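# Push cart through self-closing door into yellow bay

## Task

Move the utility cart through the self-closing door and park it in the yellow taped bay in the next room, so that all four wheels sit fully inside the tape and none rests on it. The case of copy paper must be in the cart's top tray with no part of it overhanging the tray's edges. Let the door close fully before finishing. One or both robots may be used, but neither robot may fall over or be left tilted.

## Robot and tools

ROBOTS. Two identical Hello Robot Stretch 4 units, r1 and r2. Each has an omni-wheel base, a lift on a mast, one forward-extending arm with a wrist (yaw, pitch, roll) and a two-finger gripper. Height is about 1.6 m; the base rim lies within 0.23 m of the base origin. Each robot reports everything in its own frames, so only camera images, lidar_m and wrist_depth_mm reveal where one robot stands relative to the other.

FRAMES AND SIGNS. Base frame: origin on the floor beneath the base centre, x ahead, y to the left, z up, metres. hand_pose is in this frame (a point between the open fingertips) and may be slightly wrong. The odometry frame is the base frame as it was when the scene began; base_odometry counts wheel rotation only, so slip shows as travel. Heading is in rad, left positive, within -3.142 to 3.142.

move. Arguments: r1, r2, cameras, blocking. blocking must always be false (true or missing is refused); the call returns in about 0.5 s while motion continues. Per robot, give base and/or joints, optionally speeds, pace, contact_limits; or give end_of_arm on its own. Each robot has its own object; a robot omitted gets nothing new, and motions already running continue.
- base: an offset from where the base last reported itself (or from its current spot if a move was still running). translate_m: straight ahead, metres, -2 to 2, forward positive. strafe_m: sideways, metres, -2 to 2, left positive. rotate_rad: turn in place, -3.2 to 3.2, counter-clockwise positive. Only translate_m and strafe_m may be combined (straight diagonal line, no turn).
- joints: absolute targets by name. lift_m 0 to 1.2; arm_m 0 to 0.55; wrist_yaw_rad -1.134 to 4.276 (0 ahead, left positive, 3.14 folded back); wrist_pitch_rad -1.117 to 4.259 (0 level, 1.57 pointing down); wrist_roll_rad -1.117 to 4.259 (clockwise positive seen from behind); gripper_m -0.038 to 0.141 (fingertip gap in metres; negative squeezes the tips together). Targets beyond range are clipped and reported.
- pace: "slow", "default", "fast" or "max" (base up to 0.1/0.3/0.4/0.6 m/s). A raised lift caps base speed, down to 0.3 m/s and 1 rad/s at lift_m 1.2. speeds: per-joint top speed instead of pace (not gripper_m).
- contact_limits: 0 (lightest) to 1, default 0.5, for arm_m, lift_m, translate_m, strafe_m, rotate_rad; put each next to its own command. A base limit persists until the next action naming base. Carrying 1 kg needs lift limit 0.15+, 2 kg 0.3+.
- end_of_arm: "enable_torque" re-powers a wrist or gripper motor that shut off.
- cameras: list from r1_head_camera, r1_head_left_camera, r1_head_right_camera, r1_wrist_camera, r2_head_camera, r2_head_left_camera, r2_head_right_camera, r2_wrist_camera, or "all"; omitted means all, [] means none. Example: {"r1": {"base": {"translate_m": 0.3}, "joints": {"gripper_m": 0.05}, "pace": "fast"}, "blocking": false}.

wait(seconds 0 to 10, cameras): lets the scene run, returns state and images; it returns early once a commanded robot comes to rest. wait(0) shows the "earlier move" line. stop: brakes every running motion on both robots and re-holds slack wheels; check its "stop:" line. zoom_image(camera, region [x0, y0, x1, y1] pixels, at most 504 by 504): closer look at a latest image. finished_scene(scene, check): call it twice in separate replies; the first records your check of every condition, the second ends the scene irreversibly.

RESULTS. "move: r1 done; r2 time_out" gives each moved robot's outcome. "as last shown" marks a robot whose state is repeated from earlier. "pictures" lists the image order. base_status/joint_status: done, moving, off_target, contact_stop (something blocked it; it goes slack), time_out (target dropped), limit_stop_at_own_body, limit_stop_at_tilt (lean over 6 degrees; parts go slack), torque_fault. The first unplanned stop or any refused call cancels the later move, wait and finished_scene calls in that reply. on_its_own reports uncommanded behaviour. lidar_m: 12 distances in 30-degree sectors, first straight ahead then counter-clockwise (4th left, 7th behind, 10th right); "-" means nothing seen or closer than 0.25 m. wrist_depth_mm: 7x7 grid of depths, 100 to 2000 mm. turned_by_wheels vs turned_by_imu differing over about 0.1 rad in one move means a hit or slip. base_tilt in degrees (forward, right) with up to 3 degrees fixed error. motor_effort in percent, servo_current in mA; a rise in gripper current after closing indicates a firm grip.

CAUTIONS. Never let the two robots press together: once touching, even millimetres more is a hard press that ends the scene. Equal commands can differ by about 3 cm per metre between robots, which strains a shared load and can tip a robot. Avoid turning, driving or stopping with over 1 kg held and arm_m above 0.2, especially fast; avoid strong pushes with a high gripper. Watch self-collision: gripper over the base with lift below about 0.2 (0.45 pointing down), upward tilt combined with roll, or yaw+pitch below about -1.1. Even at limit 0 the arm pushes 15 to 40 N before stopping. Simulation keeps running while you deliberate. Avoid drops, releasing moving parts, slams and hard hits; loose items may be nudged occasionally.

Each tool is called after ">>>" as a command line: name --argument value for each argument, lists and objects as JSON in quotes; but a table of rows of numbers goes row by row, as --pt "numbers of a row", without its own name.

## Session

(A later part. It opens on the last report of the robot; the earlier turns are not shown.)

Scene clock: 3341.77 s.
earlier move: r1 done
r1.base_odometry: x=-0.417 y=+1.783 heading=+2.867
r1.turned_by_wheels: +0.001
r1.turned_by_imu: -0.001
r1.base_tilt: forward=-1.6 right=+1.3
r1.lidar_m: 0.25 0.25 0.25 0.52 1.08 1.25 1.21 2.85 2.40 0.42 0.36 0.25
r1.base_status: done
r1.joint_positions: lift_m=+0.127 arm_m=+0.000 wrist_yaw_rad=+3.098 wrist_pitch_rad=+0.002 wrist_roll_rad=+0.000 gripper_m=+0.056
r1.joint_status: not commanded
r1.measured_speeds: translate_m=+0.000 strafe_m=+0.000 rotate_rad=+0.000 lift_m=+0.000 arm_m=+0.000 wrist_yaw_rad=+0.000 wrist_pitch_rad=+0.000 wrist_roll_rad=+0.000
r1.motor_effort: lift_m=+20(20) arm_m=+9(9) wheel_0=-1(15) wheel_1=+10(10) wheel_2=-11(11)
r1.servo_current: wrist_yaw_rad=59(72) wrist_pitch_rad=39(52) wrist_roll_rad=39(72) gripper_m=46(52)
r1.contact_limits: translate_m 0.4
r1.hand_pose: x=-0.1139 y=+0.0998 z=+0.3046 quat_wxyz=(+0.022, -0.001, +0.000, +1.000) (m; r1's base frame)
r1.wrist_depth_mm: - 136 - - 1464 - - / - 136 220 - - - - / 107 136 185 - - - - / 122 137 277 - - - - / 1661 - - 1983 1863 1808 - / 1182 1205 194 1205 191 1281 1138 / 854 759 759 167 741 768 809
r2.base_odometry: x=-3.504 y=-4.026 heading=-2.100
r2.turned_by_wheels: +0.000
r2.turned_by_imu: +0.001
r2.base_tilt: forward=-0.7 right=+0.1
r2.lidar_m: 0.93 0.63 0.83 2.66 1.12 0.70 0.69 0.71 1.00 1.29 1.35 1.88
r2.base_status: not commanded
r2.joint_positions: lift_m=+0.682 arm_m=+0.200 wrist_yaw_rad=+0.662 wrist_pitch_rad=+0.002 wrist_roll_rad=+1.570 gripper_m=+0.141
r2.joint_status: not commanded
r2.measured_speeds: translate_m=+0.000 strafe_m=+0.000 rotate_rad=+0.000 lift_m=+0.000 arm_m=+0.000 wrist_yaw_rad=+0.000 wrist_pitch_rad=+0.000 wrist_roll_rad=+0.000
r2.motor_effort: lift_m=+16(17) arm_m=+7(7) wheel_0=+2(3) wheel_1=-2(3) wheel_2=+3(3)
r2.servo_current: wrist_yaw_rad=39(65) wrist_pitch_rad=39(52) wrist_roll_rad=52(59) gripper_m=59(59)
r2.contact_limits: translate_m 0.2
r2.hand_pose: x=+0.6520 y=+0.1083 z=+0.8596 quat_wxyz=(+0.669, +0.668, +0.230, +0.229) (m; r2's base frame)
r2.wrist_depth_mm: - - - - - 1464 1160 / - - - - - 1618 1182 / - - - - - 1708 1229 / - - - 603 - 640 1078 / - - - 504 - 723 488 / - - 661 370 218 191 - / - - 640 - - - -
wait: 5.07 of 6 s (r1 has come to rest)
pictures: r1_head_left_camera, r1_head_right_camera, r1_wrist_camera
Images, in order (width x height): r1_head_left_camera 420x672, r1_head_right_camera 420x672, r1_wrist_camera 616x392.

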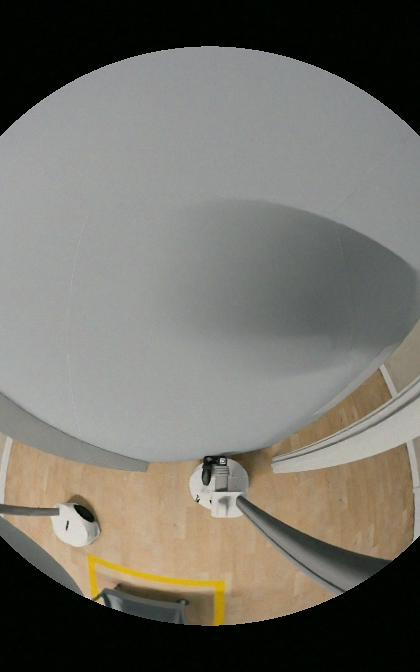

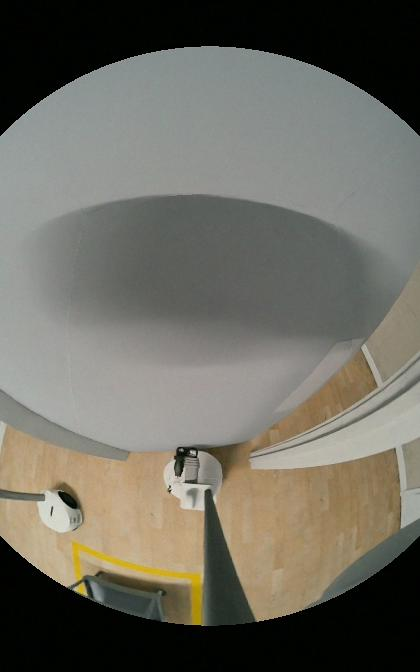

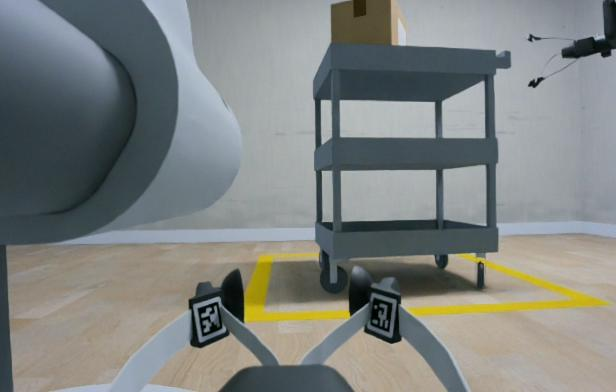

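>>> move --blocking false --cameras '["r1_head_camera"]' --r1 '{"base":{"translate_m":-0.5},"contact_limits":{"translate_m":0.4},"pace":"slow"}'

>>> wait --seconds 7 --cameras '["r1_head_camera", "r1_head_left_camera", "r1_head_right_camera", "r1_wrist_camera"]'

Scene clock: 3361.20 s.
move: r1 moving
r1.base_odometry: x=-0.405 y=+1.780 heading=+2.867
r1.turned_by_wheels: +0.000
r1.turned_by_imu: +0.000
r1.base_tilt: forward=-1.6 right=+1.3
r1.lidar_m: 0.25 0.25 0.25 0.50 1.09 1.23 1.20 2.87 2.43 0.41 0.36 0.25
r1.base_status: translate_m moving
r1.joint_positions: lift_m=+0.127 arm_m=+0.000 wrist_yaw_rad=+3.093 wrist_pitch_rad=+0.002 wrist_roll_rad=+0.000 gripper_m=+0.056
r1.joint_status: not commanded
r1.measured_speeds: translate_m=-0.047 strafe_m=+0.000 rotate_rad=+0.001 lift_m=+0.000 arm_m=+0.000 wrist_yaw_rad=-0.027 wrist_pitch_rad=+0.000 wrist_roll_rad=+0.000
r1.motor_effort: lift_m=+20(20) arm_m=+5(9) wheel_0=-6(6) wheel_1=-3(10) wheel_2=+4(11)
r1.servo_current: wrist_yaw_rad=46(72) wrist_pitch_rad=46(46) wrist_roll_rad=65(65) gripper_m=39(46)
r1.contact_limits: translate_m 0.4
r1.hand_pose: x=-0.1130 y=+0.1015 z=+0.3046 quat_wxyz=(+0.025, -0.001, +0.000, +1.000) (m; r1's base frame)
r1.wrist_depth_mm: - 136 - - 1537 - - / - 137 - - - - - / 109 137 208 - - - - / 126 138 - - - - - / 1708 1983 - 1983 1863 1863 - / 1205 1182 193 1308 190 1255 1118 / 866 741 750 167 741 768 820
r2.base_odometry: x=-3.504 y=-4.026 heading=-2.100
r2.turned_by_wheels: +0.000
r2.turned_by_imu: +0.000
r2.base_tilt: forward=-0.7 right=+0.1
r2.lidar_m: 0.97 0.62 0.81 2.62 1.11 0.71 0.68 0.70 0.99 1.29 1.36 1.86
r2.base_status: not commanded
r2.joint_positions: lift_m=+0.682 arm_m=+0.200 wrist_yaw_rad=+0.662 wrist_pitch_rad=+0.002 wrist_roll_rad=+1.570 gripper_m=+0.141
r2.joint_status: not commanded
r2.measured_speeds: translate_m=+0.000 strafe_m=+0.000 rotate_rad=+0.000 lift_m=+0.000 arm_m=+0.000 wrist_yaw_rad=+0.000 wrist_pitch_rad=+0.000 wrist_roll_rad=+0.000
r2.motor_effort: lift_m=+16(17) arm_m=+6(7) wheel_0=+2(3) wheel_1=-3(3) wheel_2=+3(3)
r2.servo_current: wrist_yaw_rad=52(59) wrist_pitch_rad=39(46) wrist_roll_rad=33(52) gripper_m=52(59)
r2.contact_limits: translate_m 0.2
r2.hand_pose: x=+0.6520 y=+0.1083 z=+0.8596 quat_wxyz=(+0.669, +0.668, +0.230, +0.229) (m; r2's base frame)
r2.wrist_depth_mm: - - - - - 1499 1160 / - - - - - 1576 1138 / - - - - - 1708 1255 / - - - 597 - 634 1078 / - - - 504 - 723 492 / - - 654 370 218 191 - / - - 647 - - - -
pictures: r1_head_camera
Images, in order (width x height): r1_head_camera 420x560.

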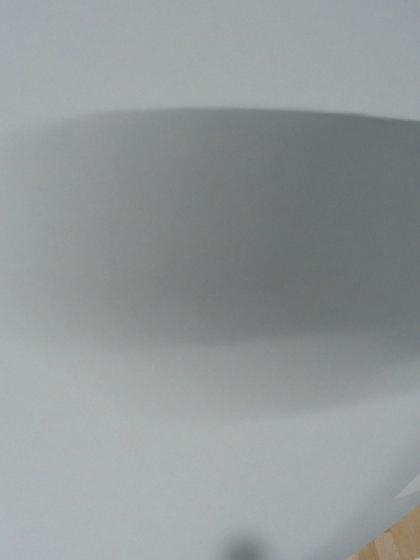

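Scene clock: 3367.00 s.
earlier move: r1 done
r1.base_odometry: x=+0.064 y=+1.647 heading=+2.866
r1.turned_by_wheels: +0.000
r1.turned_by_imu: -0.001
r1.base_tilt: forward=-1.6 right=+1.3
r1.lidar_m: 0.57 0.63 0.74 0.93 0.97 0.72 0.83 2.34 2.41 2.32 0.80 0.63
r1.base_status: done
r1.joint_positions: lift_m=+0.127 arm_m=+0.000 wrist_yaw_rad=+3.092 wrist_pitch_rad=+0.002 wrist_roll_rad=+0.000 gripper_m=+0.056
r1.joint_status: not commanded
r1.measured_speeds: translate_m=+0.000 strafe_m=+0.000 rotate_rad=+0.000 lift_m=+0.000 arm_m=+0.000 wrist_yaw_rad=+0.000 wrist_pitch_rad=+0.000 wrist_roll_rad=+0.000
r1.motor_effort: lift_m=+20(20) arm_m=+5(9) wheel_0=-3(9) wheel_1=-3(10) wheel_2=+3(11)
r1.servo_current: wrist_yaw_rad=33(78) wrist_pitch_rad=46(52) wrist_roll_rad=46(65) gripper_m=46(52)
r1.contact_limits: translate_m 0.4
r1.hand_pose: x=-0.1129 y=+0.1016 z=+0.3046 quat_wxyz=(+0.025, -0.001, +0.000, +1.000) (m; r1's base frame)
r1.wrist_depth_mm: - 137 - - - - - / - 137 - - - - - / 110 137 210 - - - - / 123 138 - - - - - / 1708 1983 - - - - - / 1205 1182 194 1182 189 1138 1008 / 854 759 759 167 750 768 809
r2.base_odometry: x=-3.504 y=-4.026 heading=-2.100
r2.turned_by_wheels: +0.000
r2.turned_by_imu: +0.001
r2.base_tilt: forward=-0.7 right=+0.0
r2.lidar_m: 0.94 0.63 0.82 0.93 1.01 0.70 0.69 0.73 0.99 1.26 1.33 1.86
r2.base_status: not commanded
r2.joint_positions: lift_m=+0.682 arm_m=+0.200 wrist_yaw_rad=+0.662 wrist_pitch_rad=+0.002 wrist_roll_rad=+1.570 gripper_m=+0.141
r2.joint_status: not commanded
r2.measured_speeds: translate_m=+0.000 strafe_m=+0.000 rotate_rad=+0.000 lift_m=+0.000 arm_m=+0.000 wrist_yaw_rad=+0.000 wrist_pitch_rad=+0.000 wrist_roll_rad=+0.000
r2.motor_effort: lift_m=+16(17) arm_m=+7(7) wheel_0=+2(3) wheel_1=-2(3) wheel_2=+3(3)
r2.servo_current: wrist_yaw_rad=52(65) wrist_pitch_rad=39(46) wrist_roll_rad=52(59) gripper_m=52(59)
r2.contact_limits: translate_m 0.2
r2.hand_pose: x=+0.6520 y=+0.1083 z=+0.8596 quat_wxyz=(+0.669, +0.668, +0.230, +0.229) (m; r2's base frame)
r2.wrist_depth_mm: - - - - - 1464 1160 / - - - - - 1576 1182 / - - - - - 1708 1255 / - - - 609 - 640 1078 / - - - 500 - 723 488 / - - 654 373 218 192 - / - - 640 - - - -
wait: 5.80 of 7 s (r1 has come to rest)
pictures: r1_head_camera, r1_head_left_camera, r1_head_right_camera, r1_wrist_camera
Images, in order (width x height): r1_head_camera 420x560, r1_head_left_camera 420x672, r1_head_right_camera 420x672, r1_wrist_camera 616x392.

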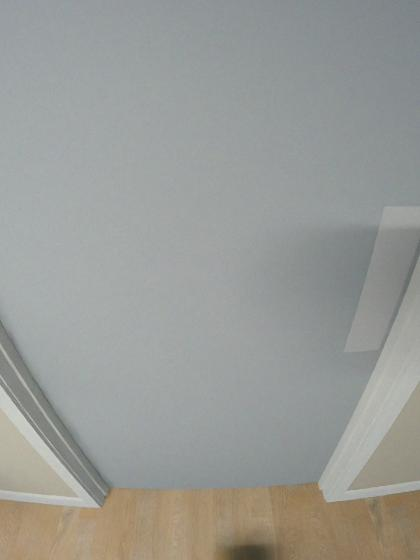

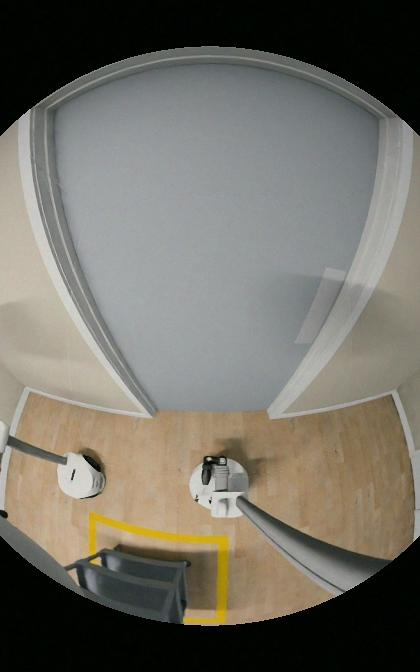

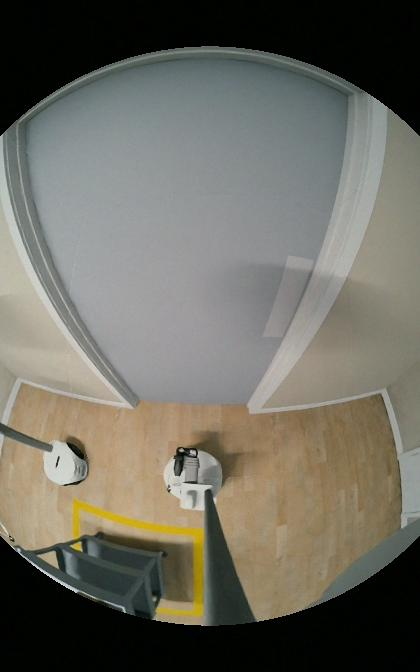

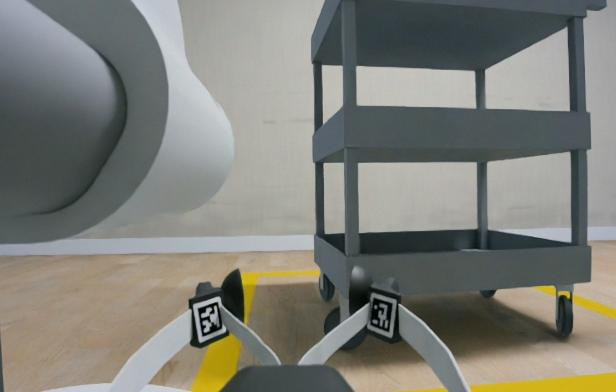

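>>> wait --seconds 3 --cameras '["r1_head_camera", "r1_head_left_camera", "r1_wrist_camera", "r2_head_camera", "r2_head_left_camera", "r2_head_right_camera"]'

Scene clock: 3373.50 s.
r1.base_odometry: x=+0.064 y=+1.647 heading=+2.866
r1.turned_by_wheels: +0.000
r1.turned_by_imu: +0.000
r1.base_tilt: forward=-1.6 right=+1.3
r1.lidar_m: 0.59 0.62 0.76 0.94 0.97 0.73 0.80 2.32 2.44 2.32 0.78 0.63
r1.base_status: done
r1.joint_positions: lift_m=+0.127 arm_m=+0.000 wrist_yaw_rad=+3.092 wrist_pitch_rad=+0.002 wrist_roll_rad=+0.000 gripper_m=+0.056
r1.joint_status: not commanded
r1.measured_speeds: translate_m=+0.000 strafe_m=+0.000 rotate_rad=+0.000 lift_m=+0.000 arm_m=+0.000 wrist_yaw_rad=+0.000 wrist_pitch_rad=+0.000 wrist_roll_rad=+0.000
r1.motor_effort: lift_m=+20(20) arm_m=+5(9) wheel_0=-3(9) wheel_1=-3(10) wheel_2=+3(11)
r1.servo_current: wrist_yaw_rad=59(78) wrist_pitch_rad=46(52) wrist_roll_rad=52(65) gripper_m=39(52)
r1.contact_limits: translate_m 0.4
r1.hand_pose: x=-0.1129 y=+0.1016 z=+0.3046 quat_wxyz=(+0.025, -0.001, +0.000, +1.000) (m; r1's base frame)
r1.wrist_depth_mm: - 137 - - - - - / - 137 - - - - - / 110 137 209 - - - - / 123 138 - - - - - / 1756 1983 - - - - - / 1205 1205 194 1160 189 1160 1025 / 842 750 750 167 741 788 809
r2.base_odometry: x=-3.504 y=-4.026 heading=-2.100
r2.turned_by_wheels: +0.000
r2.turned_by_imu: +0.001
r2.base_tilt: forward=-0.6 right=+0.1
r2.lidar_m: 0.94 0.64 0.82 0.90 1.01 0.72 0.68 0.73 1.01 1.27 1.34 1.83
r2.base_status: not commanded
r2.joint_positions: lift_m=+0.682 arm_m=+0.200 wrist_yaw_rad=+0.662 wrist_pitch_rad=+0.002 wrist_roll_rad=+1.570 gripper_m=+0.141
r2.joint_status: not commanded
r2.measured_speeds: translate_m=+0.000 strafe_m=+0.000 rotate_rad=+0.000 lift_m=+0.000 arm_m=+0.000 wrist_yaw_rad=+0.000 wrist_pitch_rad=+0.000 wrist_roll_rad=+0.000
r2.motor_effort: lift_m=+16(17) arm_m=+6(7) wheel_0=+3(3) wheel_1=-3(3) wheel_2=+3(3)
r2.servo_current: wrist_yaw_rad=52(65) wrist_pitch_rad=46(46) wrist_roll_rad=46(59) gripper_m=52(59)
r2.contact_limits: translate_m 0.2
r2.hand_pose: x=+0.6520 y=+0.1083 z=+0.8596 quat_wxyz=(+0.669, +0.668, +0.230, +0.229) (m; r2's base frame)
r2.wrist_depth_mm: - - - - - 1464 1182 / - - - - - 1618 1160 / - - - - - 1756 1255 / - - - 603 - 634 1078 / - - - 504 - 723 496 / - - 654 368 217 191 - / - - 647 - - - -
wait: 3.00 s; at rest from the start
pictures: r1_head_camera, r1_head_left_camera, r1_wrist_camera, r2_head_camera, r2_head_left_camera, r2_head_right_camera
Images, in order (width x height): r1_head_camera 420x560, r1_head_left_camera 420x672, r1_wrist_camera 616x392, r2_head_camera 420x560, r2_head_left_camera 420x672, r2_head_right_camera 420x672.

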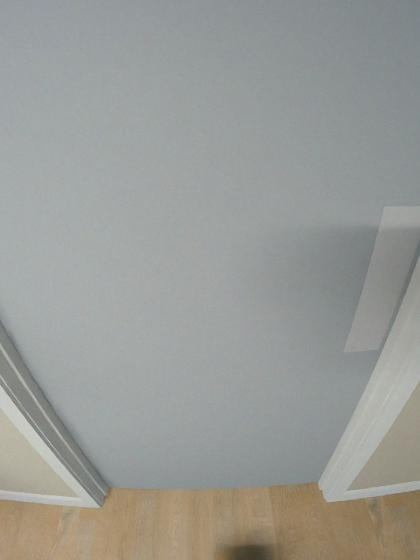

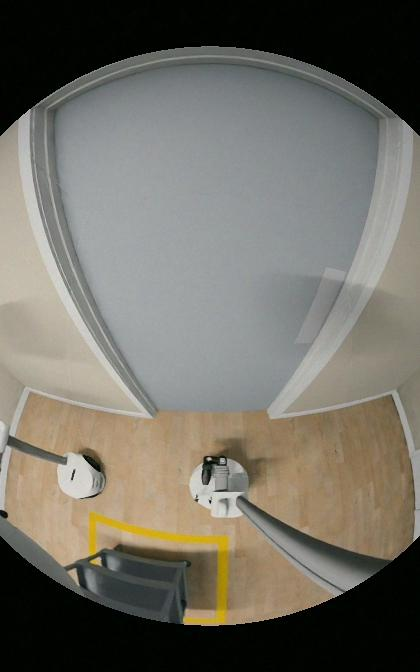

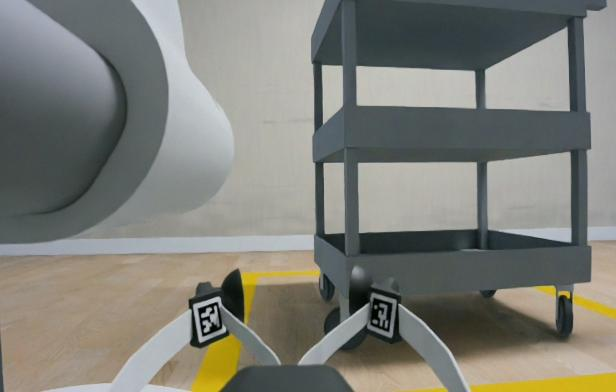

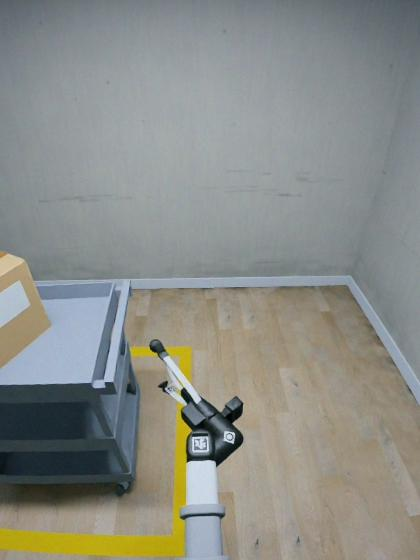

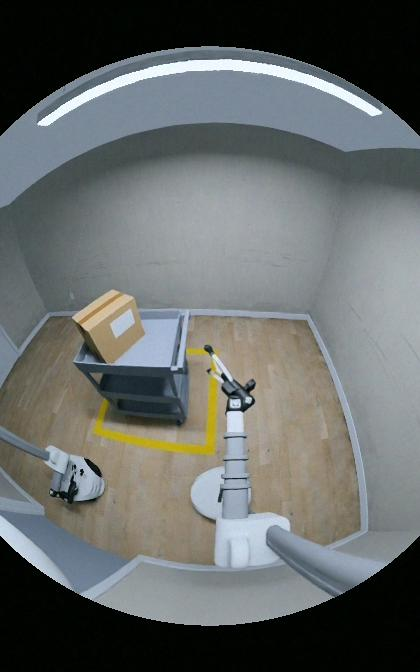

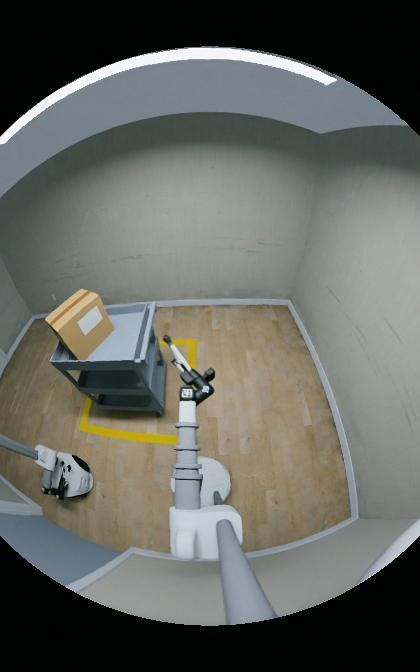

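>>> zoom_image --camera "r2_head_left_camera" --region '[40, 270, 240, 480]'

>>> zoom_image --camera "r1_head_left_camera" --region '[20, 40, 420, 430]'

>>> zoom_image --camera "r1_wrist_camera" --region '[180, 200, 616, 392]'

Scaled by 2.400 from the camera's 420x672 image, which has a finer 600x960 frame.

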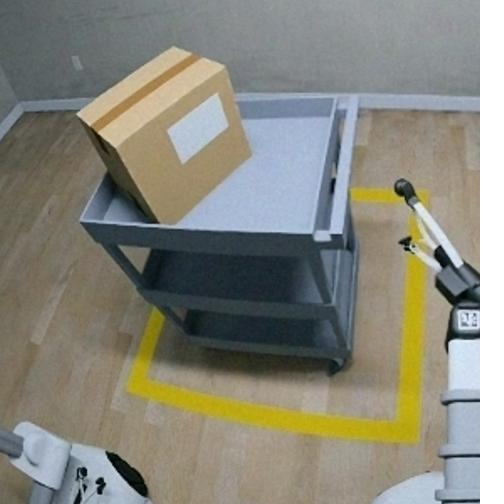

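Scaled by 1.260 from the camera's 420x672 image, which has a finer 600x960 frame.

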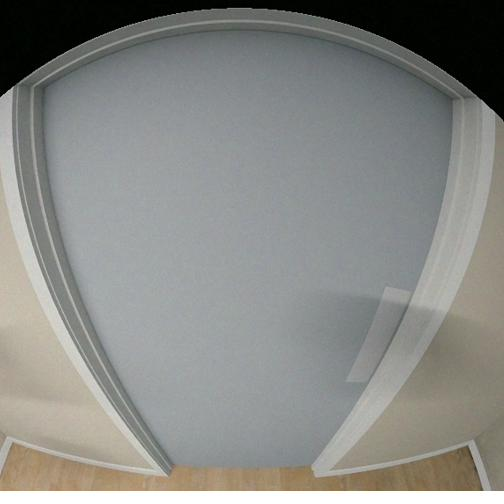

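Scaled by 1.156.

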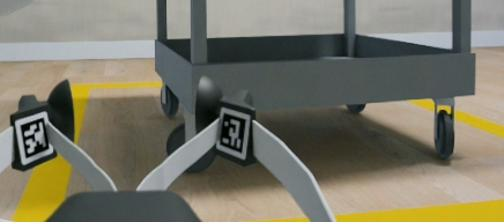

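>>> zoom_image --camera "r2_head_left_camera" --region '[64, 280, 164, 380]'

>>> zoom_image --camera "r2_head_right_camera" --region '[40, 280, 140, 380]'

>>> zoom_image --camera "r1_head_left_camera" --region '[50, 500, 250, 640]'

Scaled by 5.040 from the camera's 420x672 image, which has a finer 600x960 frame.

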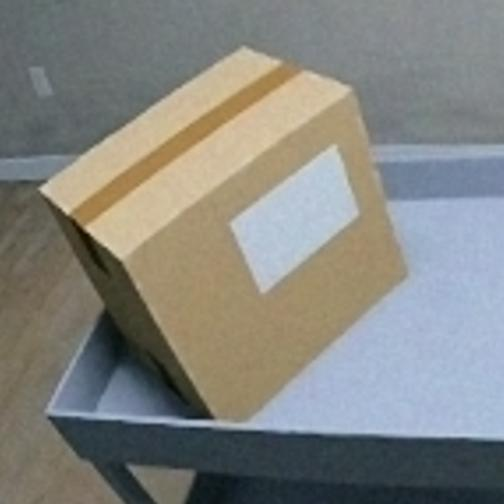

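Scaled by 5.040 from the camera's 420x672 image, which has a finer 600x960 frame.

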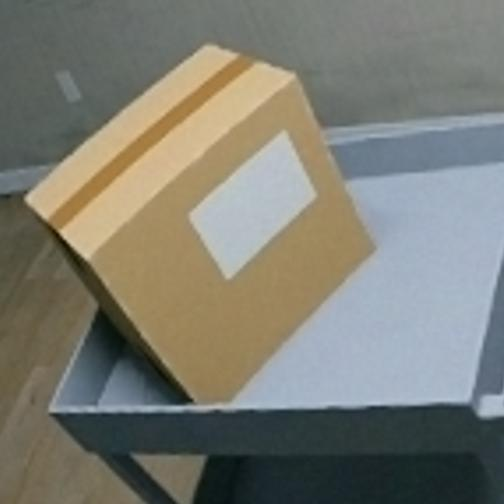

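Scaled by 2.520 from the camera's 420x672 image, which has a finer 600x960 frame.

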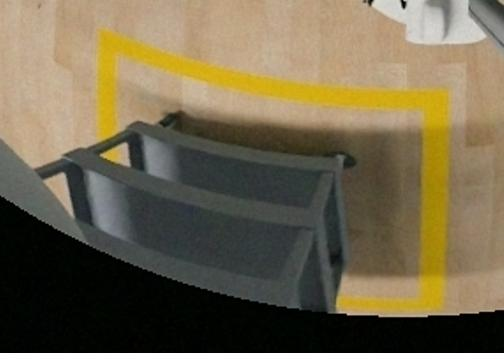

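>>> move --blocking false --cameras '[]' --r1 '{"joints":{"lift_m":0.85}}'

>>> wait --seconds 5 --cameras '["r1_wrist_camera"]'

Scene clock: 3417.93 s.
move: r1 moving
r1.base_odometry: x=+0.064 y=+1.647 heading=+2.866
r1.turned_by_wheels: +0.000
r1.turned_by_imu: +0.000
r1.base_tilt: forward=-1.6 right=+1.3
r1.lidar_m: 0.59 0.62 0.77 0.91 0.95 0.71 0.79 2.35 2.42 2.32 0.79 0.63
r1.base_status: not commanded
r1.joint_positions: lift_m=+0.164 arm_m=+0.000 wrist_yaw_rad=+3.092 wrist_pitch_rad=+0.002 wrist_roll_rad=+0.000 gripper_m=+0.056
r1.joint_status: lift_m moving
r1.measured_speeds: translate_m=+0.000 strafe_m=+0.000 rotate_rad=+0.000 lift_m=+0.146 arm_m=+0.000 wrist_yaw_rad=+0.000 wrist_pitch_rad=+0.000 wrist_roll_rad=+0.000
r1.motor_effort: lift_m=+26(27) arm_m=+5(5) wheel_0=-3(4) wheel_1=-3(3) wheel_2=+3(3)
r1.servo_current: wrist_yaw_rad=46(72) wrist_pitch_rad=39(46) wrist_roll_rad=46(52) gripper_m=39(39)
r1.contact_limits: translate_m 0.4
r1.hand_pose: x=-0.1129 y=+0.1016 z=+0.3421 quat_wxyz=(+0.025, -0.001, +0.000, +1.000) (m; r1's base frame)
r1.wrist_depth_mm: - 137 - - - - - / - 137 - - - - - / 110 138 210 - - - - / 123 138 - - - - - / 1808 - - - - - - / 1308 1281 195 1281 190 1182 1098 / 917 809 878 155 809 831 831
r2.base_odometry: x=-3.504 y=-4.026 heading=-2.100
r2.turned_by_wheels: +0.000
r2.turned_by_imu: +0.000
r2.base_tilt: forward=-0.6 right=+0.1
r2.lidar_m: 0.96 0.62 0.82 0.93 0.99 0.72 0.69 0.71 1.02 1.27 1.33 1.87
r2.base_status: not commanded
r2.joint_positions: lift_m=+0.682 arm_m=+0.200 wrist_yaw_rad=+0.662 wrist_pitch_rad=+0.002 wrist_roll_rad=+1.570 gripper_m=+0.141
r2.joint_status: not commanded
r2.measured_speeds: translate_m=+0.000 strafe_m=+0.000 rotate_rad=+0.000 lift_m=+0.000 arm_m=+0.000 wrist_yaw_rad=+0.000 wrist_pitch_rad=+0.000 wrist_roll_rad=+0.000
r2.motor_effort: lift_m=+16(16) arm_m=+6(7) wheel_0=+2(3) wheel_1=-3(3) wheel_2=+3(3)
r2.servo_current: wrist_yaw_rad=39(52) wrist_pitch_rad=39(46) wrist_roll_rad=52(52) gripper_m=52(59)
r2.contact_limits: translate_m 0.2
r2.hand_pose: x=+0.6520 y=+0.1083 z=+0.8596 quat_wxyz=(+0.669, +0.668, +0.230, +0.229) (m; r2's base frame)
r2.wrist_depth_mm: - - - - - 1499 1160 / - - - - - 1537 1182 / - - - - - 1618 1255 / - - - 609 - 640 1078 / - - - 504 - 715 492 / - - 654 370 217 191 - / - - 647 - - - -
pictures: none
No camera images: "cameras" was empty.

Scene clock: 3421.13 s.
earlier move: r1 done
r1.base_odometry: x=+0.064 y=+1.647 heading=+2.866
r1.turned_by_wheels: +0.000
r1.turned_by_imu: +0.000
r1.base_tilt: forward=-1.6 right=+1.3
r1.lidar_m: 0.58 0.62 0.75 0.90 0.93 0.73 0.82 2.34 2.43 2.32 0.78 0.62
r1.base_status: not commanded
r1.joint_positions: lift_m=+0.849 arm_m=+0.000 wrist_yaw_rad=+3.092 wrist_pitch_rad=+0.002 wrist_roll_rad=+0.000 gripper_m=+0.056
r1.joint_status: all done
r1.measured_speeds: translate_m=+0.000 strafe_m=+0.000 rotate_rad=+0.000 lift_m=+0.000 arm_m=+0.000 wrist_yaw_rad=+0.000 wrist_pitch_rad=+0.000 wrist_roll_rad=+0.000
r1.motor_effort: lift_m=+25(28) arm_m=+5(5) wheel_0=-4(4) wheel_1=-3(3) wheel_2=+3(3)
r1.servo_current: wrist_yaw_rad=52(78) wrist_pitch_rad=46(52) wrist_roll_rad=46(65) gripper_m=39(52)
r1.contact_limits: translate_m 0.4
r1.hand_pose: x=-0.1129 y=+0.1016 z=+1.0271 quat_wxyz=(+0.025, -0.001, +0.000, +1.000) (m; r1's base frame)
r1.wrist_depth_mm: - 137 - - - - - / - 137 - - - - - / 110 138 210 - - - - / 123 138 - - 931 - - / - - - - 931 - - / - - 195 - 191 - - / - - - 155 - - -
r2.base_odometry: x=-3.504 y=-4.026 heading=-2.100
r2.turned_by_wheels: +0.000
r2.turned_by_imu: +0.000
r2.base_tilt: forward=-0.7 right=+0.0
r2.lidar_m: 0.96 0.62 0.81 0.92 1.01 0.73 0.67 0.74 1.00 1.29 1.35 1.84
r2.base_status: not commanded
r2.joint_positions: lift_m=+0.682 arm_m=+0.200 wrist_yaw_rad=+0.662 wrist_pitch_rad=+0.002 wrist_roll_rad=+1.570 gripper_m=+0.141
r2.joint_status: not commanded
r2.measured_speeds: translate_m=+0.000 strafe_m=+0.000 rotate_rad=+0.000 lift_m=+0.000 arm_m=+0.000 wrist_yaw_rad=+0.000 wrist_pitch_rad=+0.000 wrist_roll_rad=+0.000
r2.motor_effort: lift_m=+16(17) arm_m=+7(7) wheel_0=+2(3) wheel_1=-3(3) wheel_2=+3(3)
r2.servo_current: wrist_yaw_rad=46(59) wrist_pitch_rad=39(52) wrist_roll_rad=46(59) gripper_m=52(59)
r2.contact_limits: translate_m 0.2
r2.hand_pose: x=+0.6520 y=+0.1083 z=+0.8596 quat_wxyz=(+0.669, +0.668, +0.230, +0.229) (m; r2's base frame)
r2.wrist_depth_mm: - - - - - 1430 1182 / - - - - - 1618 1182 / - - - - - 1756 1229 / - - - 609 - 640 1078 / - - - 504 - 732 488 / - - 654 370 217 191 - / - - 634 - - - -
wait: 3.20 of 5 s (r1 has come to rest)
pictures: r1_wrist_camera
Images, in order (width x height): r1_wrist_camera 616x392.

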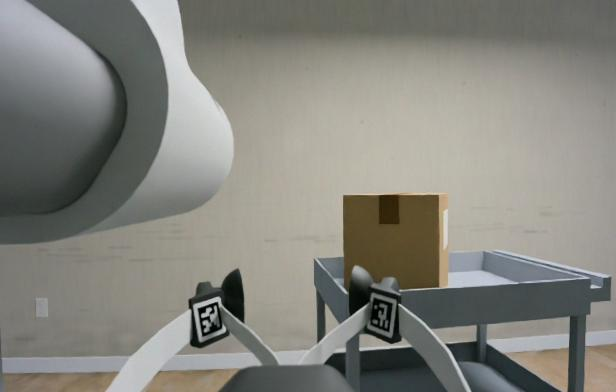

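>>> zoom_image --camera "r1_wrist_camera" --region '[296, 180, 476, 320]'

Scaled by 2.800.

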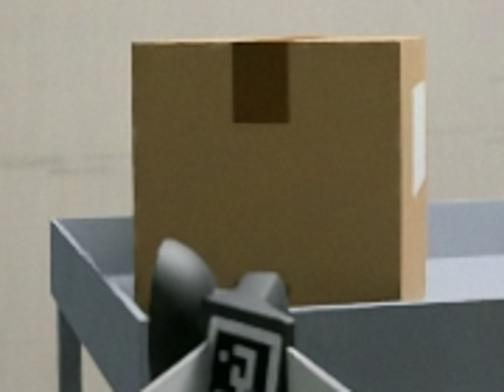

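>>> finished_scene --scene 1 --check "Door: r1's head and head_left images (two frames 6 s apart are identical) show the leaf flat in its frame, covering the full opening, floor line of leaf level with frame; r1 at n=-0.60 reads lidar front 0.58-0.60, i.e. the leaf is in the wall plane. Cannot see the latch, but the leaf is flush and still. Cart: r1's wrist camera from the door side and r1 head_left, r2 head_left show the yellow tape all round with clear floor between tape and all four wheels (left ~.2, near ~.12-.2, right ~.2, far ~.4 m). Could be missed if a wheel hidden behind the cart were on the tape, but the far wheels are seen in earlier and current wrist view well before the far tape. Box: in r1's raised wrist view the box stands upright in the top tray, its left edge is occluded by the left rim (so it is inside), near bottom corner behind near rim; r2's view shows inner faces of the rims visible beyond the box. Nobody holds the cart: r2's hand open and ~.2 m clear; r1 touches nothing. Robots upright, tilt readings same as start."

This call ended nothing. Check each condition that your pictures could not show: look closer or test it, and mend what is not met. Then call finished_scene again.

>>> finished_scene --scene 1 --check "Re-checked: door leaf flush in frame, lidar left/right front sectors symmetric (.62/.63 with .59 front) so leaf is in the wall plane and still; all four cart wheels seen inside the tape with clear floor around in r1's low wrist view and r2/r1 head views; box upright inside the top tray, occluded by left and near rims from r1's raised view and with rim inner faces visible beyond it from r2's view; both robots upright, hands off cart and door."

The scene is finished: the task was done.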